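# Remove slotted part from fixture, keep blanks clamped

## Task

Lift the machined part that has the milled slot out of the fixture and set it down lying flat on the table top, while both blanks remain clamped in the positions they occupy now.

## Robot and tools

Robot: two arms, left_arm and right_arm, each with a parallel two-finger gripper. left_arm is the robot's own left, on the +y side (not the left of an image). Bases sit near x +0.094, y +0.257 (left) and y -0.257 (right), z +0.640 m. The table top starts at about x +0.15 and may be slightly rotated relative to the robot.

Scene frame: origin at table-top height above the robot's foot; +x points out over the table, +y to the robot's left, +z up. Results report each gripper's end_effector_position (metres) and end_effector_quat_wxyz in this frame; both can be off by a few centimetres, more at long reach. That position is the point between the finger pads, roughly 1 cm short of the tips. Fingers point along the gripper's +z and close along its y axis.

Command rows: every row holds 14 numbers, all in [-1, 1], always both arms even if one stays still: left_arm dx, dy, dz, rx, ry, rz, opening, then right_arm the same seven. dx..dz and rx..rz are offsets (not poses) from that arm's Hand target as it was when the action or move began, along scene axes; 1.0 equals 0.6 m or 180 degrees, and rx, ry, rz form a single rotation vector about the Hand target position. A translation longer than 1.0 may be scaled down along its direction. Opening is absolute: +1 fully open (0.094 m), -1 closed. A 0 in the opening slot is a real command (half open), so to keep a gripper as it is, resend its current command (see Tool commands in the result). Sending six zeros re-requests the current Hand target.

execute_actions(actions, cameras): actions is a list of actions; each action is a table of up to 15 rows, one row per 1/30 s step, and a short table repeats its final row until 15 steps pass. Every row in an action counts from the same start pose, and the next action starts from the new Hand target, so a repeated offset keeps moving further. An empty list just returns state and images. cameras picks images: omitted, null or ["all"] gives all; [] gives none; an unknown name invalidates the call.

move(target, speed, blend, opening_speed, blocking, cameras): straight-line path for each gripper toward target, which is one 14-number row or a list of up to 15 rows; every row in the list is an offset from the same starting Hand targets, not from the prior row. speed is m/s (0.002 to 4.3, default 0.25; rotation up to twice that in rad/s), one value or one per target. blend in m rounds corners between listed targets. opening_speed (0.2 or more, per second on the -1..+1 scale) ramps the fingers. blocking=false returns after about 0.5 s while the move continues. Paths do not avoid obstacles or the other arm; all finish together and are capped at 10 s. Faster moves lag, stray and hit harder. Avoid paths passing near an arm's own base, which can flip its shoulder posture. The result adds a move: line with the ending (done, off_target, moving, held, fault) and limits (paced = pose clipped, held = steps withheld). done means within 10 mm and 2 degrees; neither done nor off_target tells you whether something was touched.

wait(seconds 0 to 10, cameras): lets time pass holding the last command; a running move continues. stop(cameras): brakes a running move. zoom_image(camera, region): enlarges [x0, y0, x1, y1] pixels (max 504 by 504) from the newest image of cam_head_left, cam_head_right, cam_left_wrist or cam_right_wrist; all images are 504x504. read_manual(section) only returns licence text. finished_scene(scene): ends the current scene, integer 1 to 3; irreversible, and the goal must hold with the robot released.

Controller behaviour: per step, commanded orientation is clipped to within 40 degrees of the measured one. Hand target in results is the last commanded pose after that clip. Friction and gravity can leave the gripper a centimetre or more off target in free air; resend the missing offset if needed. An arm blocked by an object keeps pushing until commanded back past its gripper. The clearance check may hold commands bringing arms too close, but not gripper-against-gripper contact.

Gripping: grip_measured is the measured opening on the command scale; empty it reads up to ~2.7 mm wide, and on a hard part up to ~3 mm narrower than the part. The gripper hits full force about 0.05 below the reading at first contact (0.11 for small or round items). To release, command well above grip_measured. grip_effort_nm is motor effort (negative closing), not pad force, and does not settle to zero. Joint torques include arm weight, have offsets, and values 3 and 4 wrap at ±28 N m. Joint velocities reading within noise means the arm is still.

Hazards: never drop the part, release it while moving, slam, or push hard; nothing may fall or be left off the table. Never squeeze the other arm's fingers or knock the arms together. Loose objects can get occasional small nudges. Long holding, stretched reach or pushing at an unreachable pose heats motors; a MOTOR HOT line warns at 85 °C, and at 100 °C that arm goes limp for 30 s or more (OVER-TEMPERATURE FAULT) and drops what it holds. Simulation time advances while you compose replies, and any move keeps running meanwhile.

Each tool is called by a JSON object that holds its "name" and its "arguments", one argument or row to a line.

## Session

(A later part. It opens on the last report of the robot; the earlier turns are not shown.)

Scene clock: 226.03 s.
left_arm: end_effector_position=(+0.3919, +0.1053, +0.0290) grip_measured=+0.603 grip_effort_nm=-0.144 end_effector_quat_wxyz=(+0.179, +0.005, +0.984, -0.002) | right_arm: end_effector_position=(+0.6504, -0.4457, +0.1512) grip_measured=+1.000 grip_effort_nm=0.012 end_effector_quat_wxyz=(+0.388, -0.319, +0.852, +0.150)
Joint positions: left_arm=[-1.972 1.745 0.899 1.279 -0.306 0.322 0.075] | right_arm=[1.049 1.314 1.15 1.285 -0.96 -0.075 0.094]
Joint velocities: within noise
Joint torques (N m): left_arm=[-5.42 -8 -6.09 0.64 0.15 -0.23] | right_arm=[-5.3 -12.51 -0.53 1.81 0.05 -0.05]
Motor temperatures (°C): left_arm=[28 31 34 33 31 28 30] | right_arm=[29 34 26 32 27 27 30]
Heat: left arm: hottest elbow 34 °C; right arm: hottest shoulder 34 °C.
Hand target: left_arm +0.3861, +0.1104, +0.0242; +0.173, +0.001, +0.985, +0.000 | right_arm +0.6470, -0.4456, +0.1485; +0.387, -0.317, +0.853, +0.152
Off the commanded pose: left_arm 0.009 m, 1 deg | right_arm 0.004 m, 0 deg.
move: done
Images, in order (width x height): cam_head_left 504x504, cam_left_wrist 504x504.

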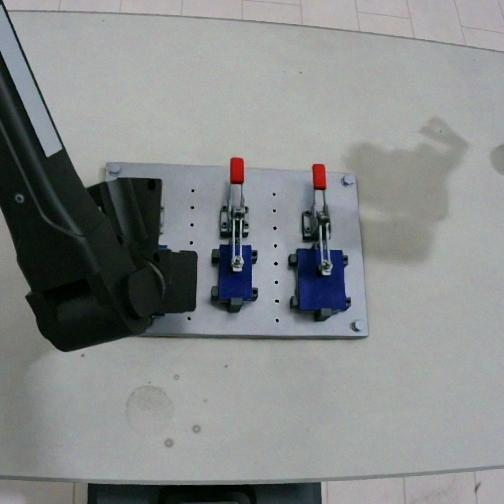

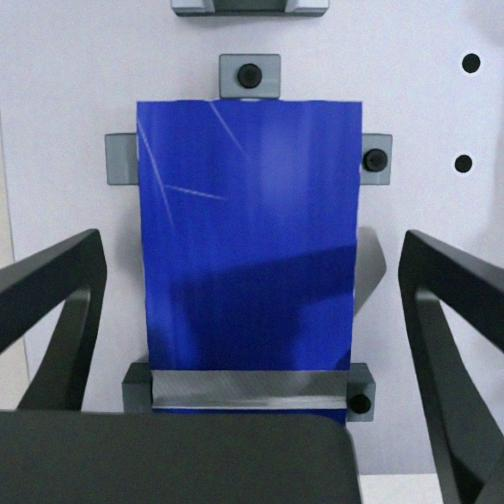

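{"name": "move", "arguments": {
  "target": [0.0,0.0,-0.008,0,0,0,0.3,0,0,0,0,0,0,1],
  "speed": 0.06,
  "cameras": ["cam_left_wrist"]
}}

Scene clock: 227.53 s.
left_arm: end_effector_position=(+0.3929, +0.1051, +0.0246) grip_measured=+0.303 grip_effort_nm=-0.149 end_effector_quat_wxyz=(+0.180, +0.004, +0.984, -0.002) | right_arm: end_effector_position=(+0.6504, -0.4457, +0.1512) grip_measured=+1.000 grip_effort_nm=0.017 end_effector_quat_wxyz=(+0.388, -0.319, +0.852, +0.150)
Joint positions: left_arm=[-1.969 1.751 0.913 1.274 -0.303 0.32 0.061] | right_arm=[1.049 1.314 1.15 1.285 -0.96 -0.075 0.094]
Joint velocities: within noise
Joint torques (N m): left_arm=[-5.42 -7.71 -6.12 0.69 0.2 -0.24] | right_arm=[-5.3 -12.57 -0.53 1.81 0.05 -0.05]
Motor temperatures (°C): left_arm=[28 31 34 33 31 28 30] | right_arm=[29 34 26 32 27 27 30]
Heat: left arm: hottest elbow 34 °C; right arm: hottest shoulder 34 °C.
Hand target: left_arm +0.3862, +0.1105, +0.0194; +0.173, +0.001, +0.985, +0.001 | right_arm +0.6470, -0.4456, +0.1485; +0.387, -0.317, +0.853, +0.152
Off the commanded pose: left_arm 0.010 m, 1 deg | right_arm 0.004 m, 0 deg.
move: done
Images, in order (width x height): cam_left_wrist 504x504.

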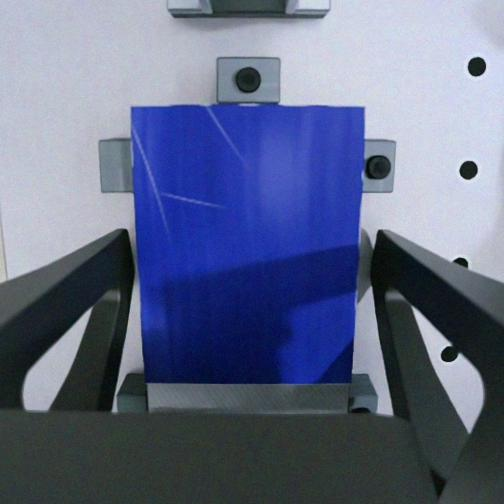

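{"name": "move", "arguments": {
  "target": [0.0,0.0,0.0,0,0,0,-0.08,0,0,0,0,0,0,1],
  "speed": 0.06,
  "opening_speed": 0.3,
  "cameras": ["cam_left_wrist"]
}}

Scene clock: 230.00 s.
left_arm: end_effector_position=(+0.3926, +0.1059, +0.0241) grip_measured=+0.046 grip_effort_nm=-1.038 end_effector_quat_wxyz=(+0.180, +0.004, +0.984, -0.001) | right_arm: end_effector_position=(+0.6504, -0.4457, +0.1512) grip_measured=+1.000 grip_effort_nm=0.022 end_effector_quat_wxyz=(+0.388, -0.319, +0.852, +0.150)
Joint positions: left_arm=[-1.967 1.752 0.913 1.273 -0.303 0.319 0.049] | right_arm=[1.049 1.314 1.15 1.285 -0.96 -0.075 0.094]
Joint velocities: within noise
Joint torques (N m): left_arm=[-5.54 -7.88 -6.09 0.65 0.21 -0.25] | right_arm=[-5.3 -12.57 -0.53 1.81 0.05 -0.05]
Motor temperatures (°C): left_arm=[28 31 34 33 31 28 30] | right_arm=[29 34 26 32 27 27 30]
Heat: left arm: hottest elbow 34 °C; right arm: hottest shoulder 34 °C.
Hand target: left_arm +0.3862, +0.1105, +0.0194; +0.173, +0.001, +0.985, +0.001 | right_arm +0.6470, -0.4456, +0.1485; +0.387, -0.317, +0.853, +0.152
Off the commanded pose: left_arm 0.009 m, 1 deg | right_arm 0.004 m, 0 deg.
move: done
Images, in order (width x height): cam_left_wrist 504x504.

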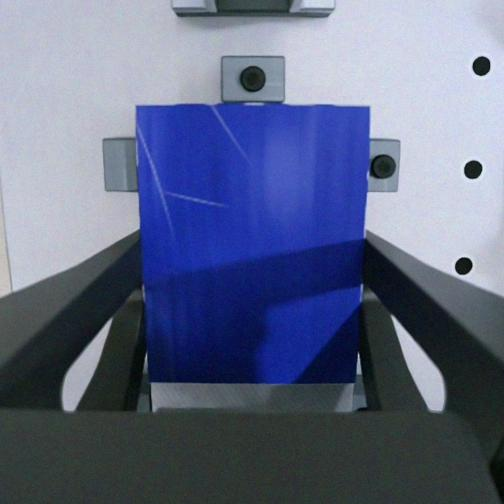

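{"name": "move", "arguments": {
  "target": [0.008,-0.002,0.05,0,0,0,-0.08,0,0,0,0,0,0,1],
  "speed": 0.08,
  "cameras": ["cam_left_wrist"]
}}

Scene clock: 234.07 s.
left_arm: end_effector_position=(+0.3992, +0.1121, +0.0364) grip_measured=+0.046 grip_effort_nm=-1.038 end_effector_quat_wxyz=(+0.179, +0.001, +0.984, +0.007) | right_arm: end_effector_position=(+0.6504, -0.4457, +0.1512) grip_measured=+1.000 grip_effort_nm=0.022 end_effector_quat_wxyz=(+0.388, -0.319, +0.852, +0.150)
Joint positions: left_arm=[-1.973 1.713 0.88 1.273 -0.325 0.319 0.049] | right_arm=[1.049 1.314 1.15 1.285 -0.96 -0.075 0.094]
Joint velocities: within noise
Joint torques (N m): left_arm=[-7.41 -9.82 -10.15 1.55 0.07 -0.11] | right_arm=[-5.3 -12.51 -0.53 1.81 0.05 -0.05]
Motor temperatures (°C): left_arm=[28 31 34 33 31 28 30] | right_arm=[29 34 26 32 27 27 30]
Heat: left arm: hottest elbow 34 °C; right arm: hottest shoulder 34 °C.
Hand target: left_arm +0.3910, +0.1091, +0.0495; +0.173, +0.001, +0.985, +0.000 | right_arm +0.6470, -0.4456, +0.1485; +0.387, -0.317, +0.853, +0.152
Off the commanded pose: left_arm 0.016 m, 1 deg | right_arm 0.004 m, 0 deg.
move: off_target (left_arm)
Images, in order (width x height): cam_left_wrist 504x504.

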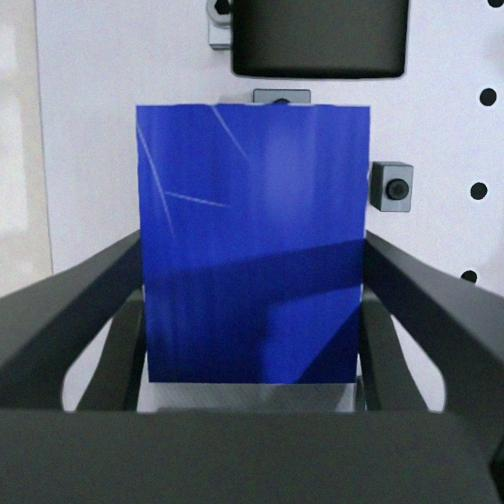

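{"name": "move", "arguments": {
  "target": [
    [-0.03,0.02,0.06,0,0,0,-0.08,0,0,0,0,0,0,1],
    [-0.06,0.235,0.064,0,0,0,-0.08,0,0,0,0,0,0,1]
  ],
  "speed": 0.15,
  "blend": 0.01
}}

Scene clock: 238.27 s.
left_arm: end_effector_position=(+0.3648, +0.2462, +0.0731) grip_measured=+0.045 grip_effort_nm=-1.043 end_effector_quat_wxyz=(+0.181, +0.007, +0.983, +0.001) | right_arm: end_effector_position=(+0.6504, -0.4457, +0.1512) grip_measured=+1.000 grip_effort_nm=0.017 end_effector_quat_wxyz=(+0.388, -0.319, +0.852, +0.150)
Joint positions: left_arm=[-1.678 1.604 0.666 1.355 -0.042 0.205 0.049] | right_arm=[1.049 1.314 1.15 1.285 -0.96 -0.075 0.094]
Joint velocities: within noise
Joint torques (N m): left_arm=[-1.2 -10.58 -11.81 1.69 0.16 -0.28] | right_arm=[-5.3 -12.51 -0.53 1.81 0.05 -0.05]
Motor temperatures (°C): left_arm=[28 31 34 33 31 28 30] | right_arm=[29 35 26 32 27 27 30]
Heat: left arm: hottest elbow 34 °C; right arm: hottest shoulder 35 °C.
Hand target: left_arm +0.3551, +0.2503, +0.0879; +0.173, +0.001, +0.985, +0.000 | right_arm +0.6470, -0.4456, +0.1485; +0.387, -0.317, +0.853, +0.152
Off the commanded pose: left_arm 0.018 m, 1 deg | right_arm 0.004 m, 0 deg.
move: off_target (left_arm)

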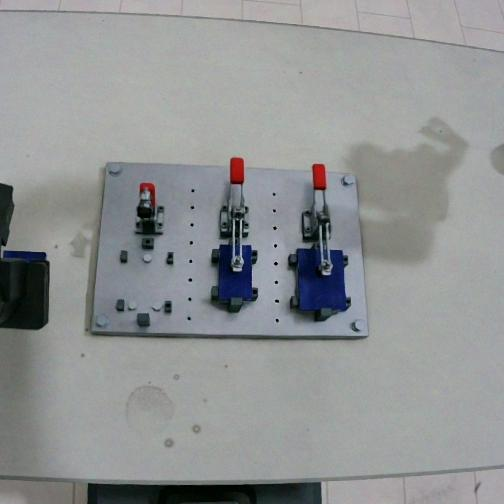

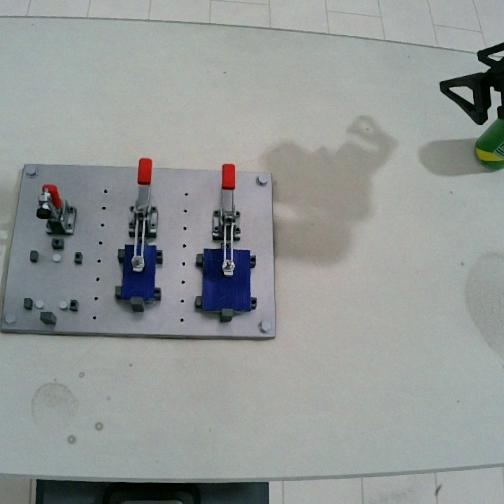

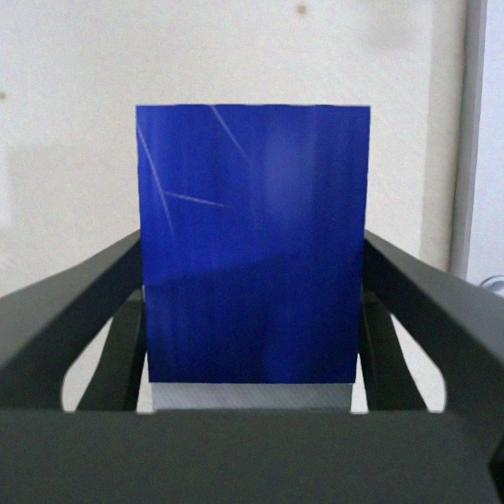

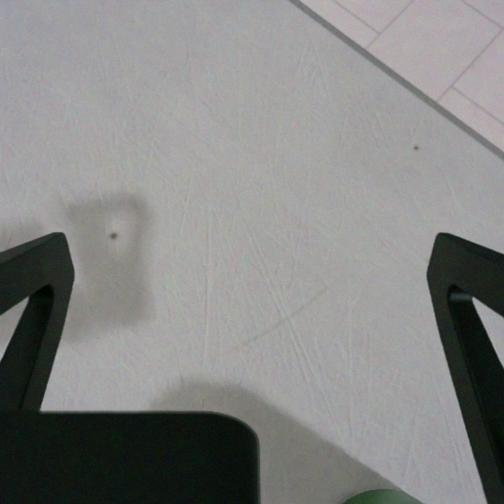

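{"name": "move", "arguments": {
  "target": [0.0,0.0,-0.088,0,0,0,-0.08,0,0,0,0,0,0,1],
  "speed": 0.12,
  "cameras": ["cam_left_wrist"]
}}

Scene clock: 240.03 s.
left_arm: end_effector_position=(+0.3601, +0.2455, +0.0367) grip_measured=+0.045 grip_effort_nm=-1.043 end_effector_quat_wxyz=(+0.179, +0.007, +0.984, -0.001) | right_arm: end_effector_position=(+0.6504, -0.4457, +0.1512) grip_measured=+1.000 grip_effort_nm=0.022 end_effector_quat_wxyz=(+0.388, -0.319, +0.852, +0.150)
Joint positions: left_arm=[-1.668 1.679 0.767 1.325 -0.03 0.2 0.049] | right_arm=[1.049 1.314 1.15 1.285 -0.96 -0.075 0.094]
Joint velocities: within noise
Joint torques (N m): left_arm=[-1.08 -8.76 -7.35 0.83 0.16 -0.25] | right_arm=[-5.3 -12.51 -0.53 1.83 0.05 -0.05]
Motor temperatures (°C): left_arm=[28 31 34 33 31 28 30] | right_arm=[29 35 26 32 27 27 30]
Heat: left arm: hottest elbow 34 °C; right arm: hottest shoulder 35 °C.
Hand target: left_arm +0.3551, +0.2502, +0.0351; +0.173, +0.001, +0.985, +0.000 | right_arm +0.6470, -0.4456, +0.1485; +0.387, -0.317, +0.853, +0.152
Off the commanded pose: left_arm 0.007 m, 1 deg | right_arm 0.004 m, 0 deg.
move: done
Images, in order (width x height): cam_left_wrist 504x504.

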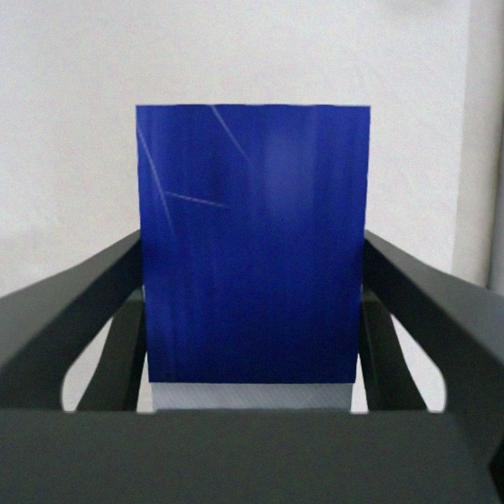

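{"name": "move", "arguments": {
  "target": [0.0,0.0,-0.033,0,0,0,-0.08,0,0,0,0,0,0,1],
  "speed": 0.06,
  "cameras": ["cam_left_wrist"]
}}

Scene clock: 241.50 s.
left_arm: end_effector_position=(+0.3608, +0.2450, +0.0173) grip_measured=+0.045 grip_effort_nm=-1.043 end_effector_quat_wxyz=(+0.180, +0.007, +0.984, -0.001) | right_arm: end_effector_position=(+0.6504, -0.4457, +0.1512) grip_measured=+1.000 grip_effort_nm=0.022 end_effector_quat_wxyz=(+0.388, -0.319, +0.852, +0.150)
Joint positions: left_arm=[-1.665 1.713 0.824 1.303 -0.026 0.198 0.049] | right_arm=[1.049 1.314 1.15 1.285 -0.96 -0.075 0.094]
Joint velocities: within noise
Joint torques (N m): left_arm=[-1.08 -8.7 -7.08 0.84 0.17 -0.27] | right_arm=[-5.3 -12.51 -0.53 1.81 0.05 -0.05]
Motor temperatures (°C): left_arm=[28 31 34 33 31 28 31] | right_arm=[29 35 26 32 27 27 30]
Heat: left arm: hottest elbow 34 °C; right arm: hottest shoulder 35 °C.
Hand target: left_arm +0.3551, +0.2501, +0.0153; +0.173, +0.001, +0.985, +0.000 | right_arm +0.6470, -0.4456, +0.1485; +0.387, -0.317, +0.853, +0.152
Off the commanded pose: left_arm 0.008 m, 1 deg | right_arm 0.004 m, 0 deg.
move: done
Images, in order (width x height): cam_left_wrist 504x504.

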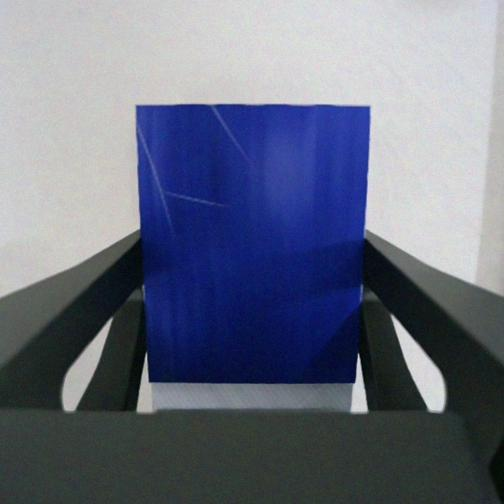

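Small steps down until contact.

{"name": "move", "arguments": {
  "target": [0.0,0.0,-0.009,0,0,0,-0.08,0,0,0,0,0,0,1],
  "speed": 0.04,
  "cameras": []
}}

{"name": "move", "arguments": {
  "target": [0.0,0.0,-0.005,0,0,0,-0.08,0,0,0,0,0,0,1],
  "speed": 0.04,
  "cameras": ["cam_left_wrist"]
}}

Scene clock: 243.07 s.
left_arm: end_effector_position=(+0.3612, +0.2449, +0.0121) grip_measured=+0.045 grip_effort_nm=-1.038 end_effector_quat_wxyz=(+0.180, +0.007, +0.984, -0.001) | right_arm: end_effector_position=(+0.6504, -0.4457, +0.1512) grip_measured=+1.000 grip_effort_nm=0.022 end_effector_quat_wxyz=(+0.388, -0.319, +0.852, +0.150)
Joint positions: left_arm=[-1.664 1.722 0.84 1.296 -0.026 0.197 0.049] | right_arm=[1.049 1.314 1.15 1.285 -0.96 -0.075 0.094]
Joint velocities: within noise
Joint torques (N m): left_arm=[-0.79 -8.59 -7.15 0.8 0.17 -0.25] | right_arm=[-5.36 -12.51 -0.51 1.83 0.05 -0.05]
Motor temperatures (°C): left_arm=[28 31 34 33 31 28 31] | right_arm=[29 35 26 32 27 27 30]
Heat: left arm: hottest elbow 34 °C; right arm: hottest shoulder 35 °C.
Hand target: left_arm +0.3549, +0.2501, +0.0099; +0.173, +0.001, +0.985, +0.000 | right_arm +0.6470, -0.4456, +0.1485; +0.387, -0.317, +0.853, +0.152
Off the commanded pose: left_arm 0.008 m, 1 deg | right_arm 0.004 m, 0 deg.
move: done
No camera images: "cameras" was empty.

Scene clock: 243.77 s.
left_arm: end_effector_position=(+0.3614, +0.2451, +0.0113) grip_measured=+0.045 grip_effort_nm=-1.043 end_effector_quat_wxyz=(+0.180, +0.007, +0.984, -0.001) | right_arm: end_effector_position=(+0.6504, -0.4457, +0.1512) grip_measured=+1.000 grip_effort_nm=0.022 end_effector_quat_wxyz=(+0.388, -0.319, +0.852, +0.150)
Joint positions: left_arm=[-1.664 1.723 0.842 1.295 -0.025 0.197 0.049] | right_arm=[1.049 1.314 1.15 1.285 -0.96 -0.075 0.094]
Joint velocities: within noise
Joint torques (N m): left_arm=[-1.03 -8.29 -6.52 0.69 0.17 -0.25] | right_arm=[-5.3 -12.51 -0.53 1.83 0.05 -0.05]
Motor temperatures (°C): left_arm=[28 31 34 33 31 28 31] | right_arm=[29 35 26 32 27 27 30]
Heat: left arm: hottest elbow 34 °C; right arm: hottest shoulder 35 °C.
Hand target: left_arm +0.3548, +0.2502, +0.0069; +0.173, +0.001, +0.985, +0.000 | right_arm +0.6470, -0.4456, +0.1485; +0.387, -0.317, +0.853, +0.152
Off the commanded pose: left_arm 0.009 m, 1 deg | right_arm 0.004 m, 0 deg.
move: done
Images, in order (width x height): cam_left_wrist 504x504.

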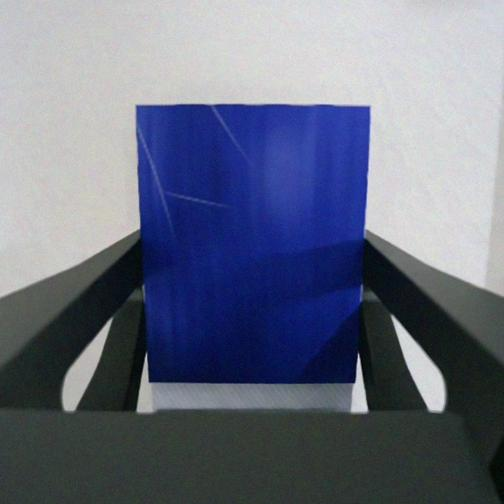

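{"name": "move", "arguments": {
  "target": [0.0,0.0,0.0,0,0,0,0.25,0,0,0,0,0,0,1],
  "speed": 0.04,
  "opening_speed": 0.25,
  "cameras": ["cam_left_wrist"]
}}

Scene clock: 246.07 s.
left_arm: end_effector_position=(+0.3614, +0.2443, +0.0112) grip_measured=+0.246 grip_effort_nm=0.139 end_effector_quat_wxyz=(+0.180, +0.007, +0.984, -0.003) | right_arm: end_effector_position=(+0.6504, -0.4457, +0.1512) grip_measured=+1.000 grip_effort_nm=0.017 end_effector_quat_wxyz=(+0.388, -0.319, +0.852, +0.150)
Joint positions: left_arm=[-1.664 1.724 0.843 1.295 -0.021 0.197 0.059] | right_arm=[1.049 1.314 1.15 1.285 -0.96 -0.075 0.094]
Joint velocities: within noise
Joint torques (N m): left_arm=[-0.97 -8.23 -6.54 0.69 0.03 -0.24] | right_arm=[-5.3 -12.51 -0.53 1.81 0.05 -0.05]
Motor temperatures (°C): left_arm=[28 31 34 33 31 28 31] | right_arm=[29 35 26 32 27 27 30]
Heat: left arm: hottest elbow 34 °C; right arm: hottest shoulder 35 °C.
Hand target: left_arm +0.3548, +0.2502, +0.0069; +0.173, +0.001, +0.985, +0.000 | right_arm +0.6470, -0.4456, +0.1485; +0.387, -0.317, +0.853, +0.152
Off the commanded pose: left_arm 0.010 m, 1 deg | right_arm 0.004 m, 0 deg.
move: done
Images, in order (width x height): cam_left_wrist 504x504.

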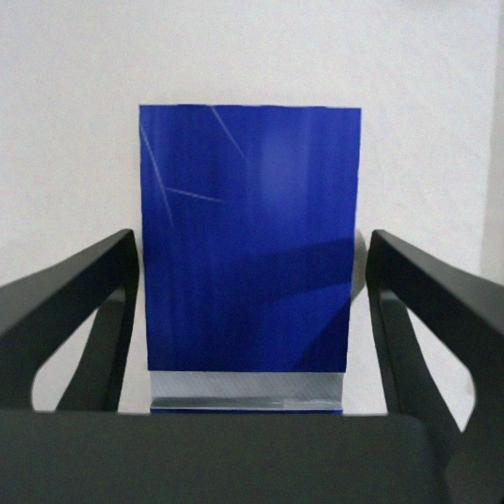

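{"name": "move", "arguments": {
  "target": [
    [0.0,0.0,0.003,0,0,0,0.55,0,0,0,0,0,0,1],
    [0.0,0.0,0.25,0,0,0,0.55,0,0,0,0,0,0,1]
  ],
  "speed": 0.2
}}

Scene clock: 248.73 s.
left_arm: end_effector_position=(+0.3634, +0.2558, +0.1414) grip_measured=+0.547 grip_effort_nm=0.134 end_effector_quat_wxyz=(+0.180, +0.002, +0.984, +0.007) | right_arm: end_effector_position=(+0.6504, -0.4457, +0.1512) grip_measured=+1.000 grip_effort_nm=0.027 end_effector_quat_wxyz=(+0.388, -0.319, +0.852, +0.150)
Joint positions: left_arm=[-1.678 1.465 0.477 1.406 -0.055 0.197 0.073] | right_arm=[1.049 1.314 1.15 1.285 -0.96 -0.075 0.094]
Joint velocities: within noise
Joint torques (N m): left_arm=[-2.96 -10.4 -11.95 1.72 0.05 -0.09] | right_arm=[-5.3 -12.51 -0.53 1.81 0.05 -0.05]
Motor temperatures (°C): left_arm=[28 31 34 33 31 28 31] | right_arm=[29 35 26 32 27 27 30]
Heat: left arm: hottest elbow 34 °C; right arm: hottest shoulder 35 °C.
Hand target: left_arm +0.3549, +0.2502, +0.1569; +0.173, +0.001, +0.985, +0.000 | right_arm +0.6470, -0.4456, +0.1485; +0.387, -0.317, +0.853, +0.152
Off the commanded pose: left_arm 0.019 m, 1 deg | right_arm 0.004 m, 0 deg.
move: off_target (left_arm)

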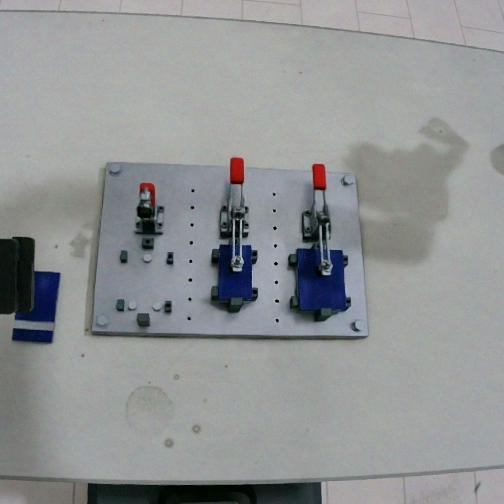

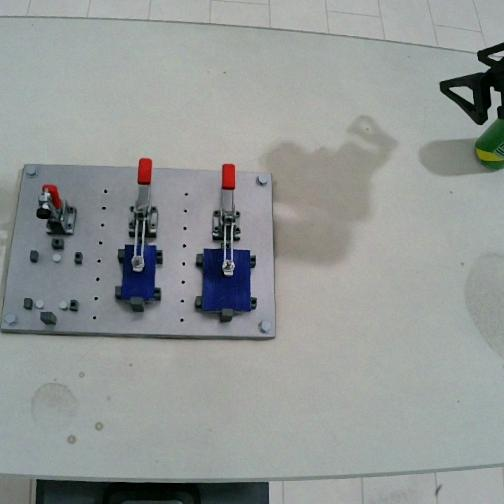

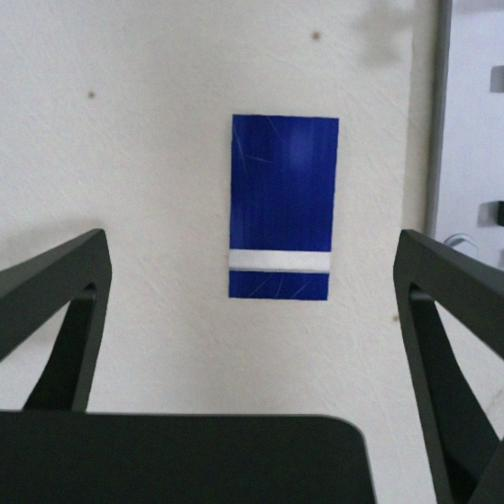

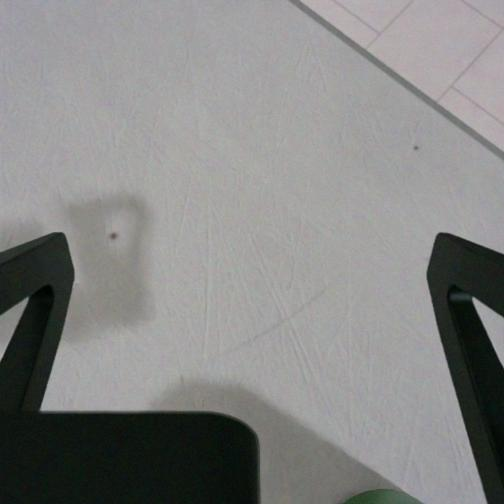

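{"name": "finished_scene", "arguments": {
  "scene": 1
}}

The scene is finished: the task was done.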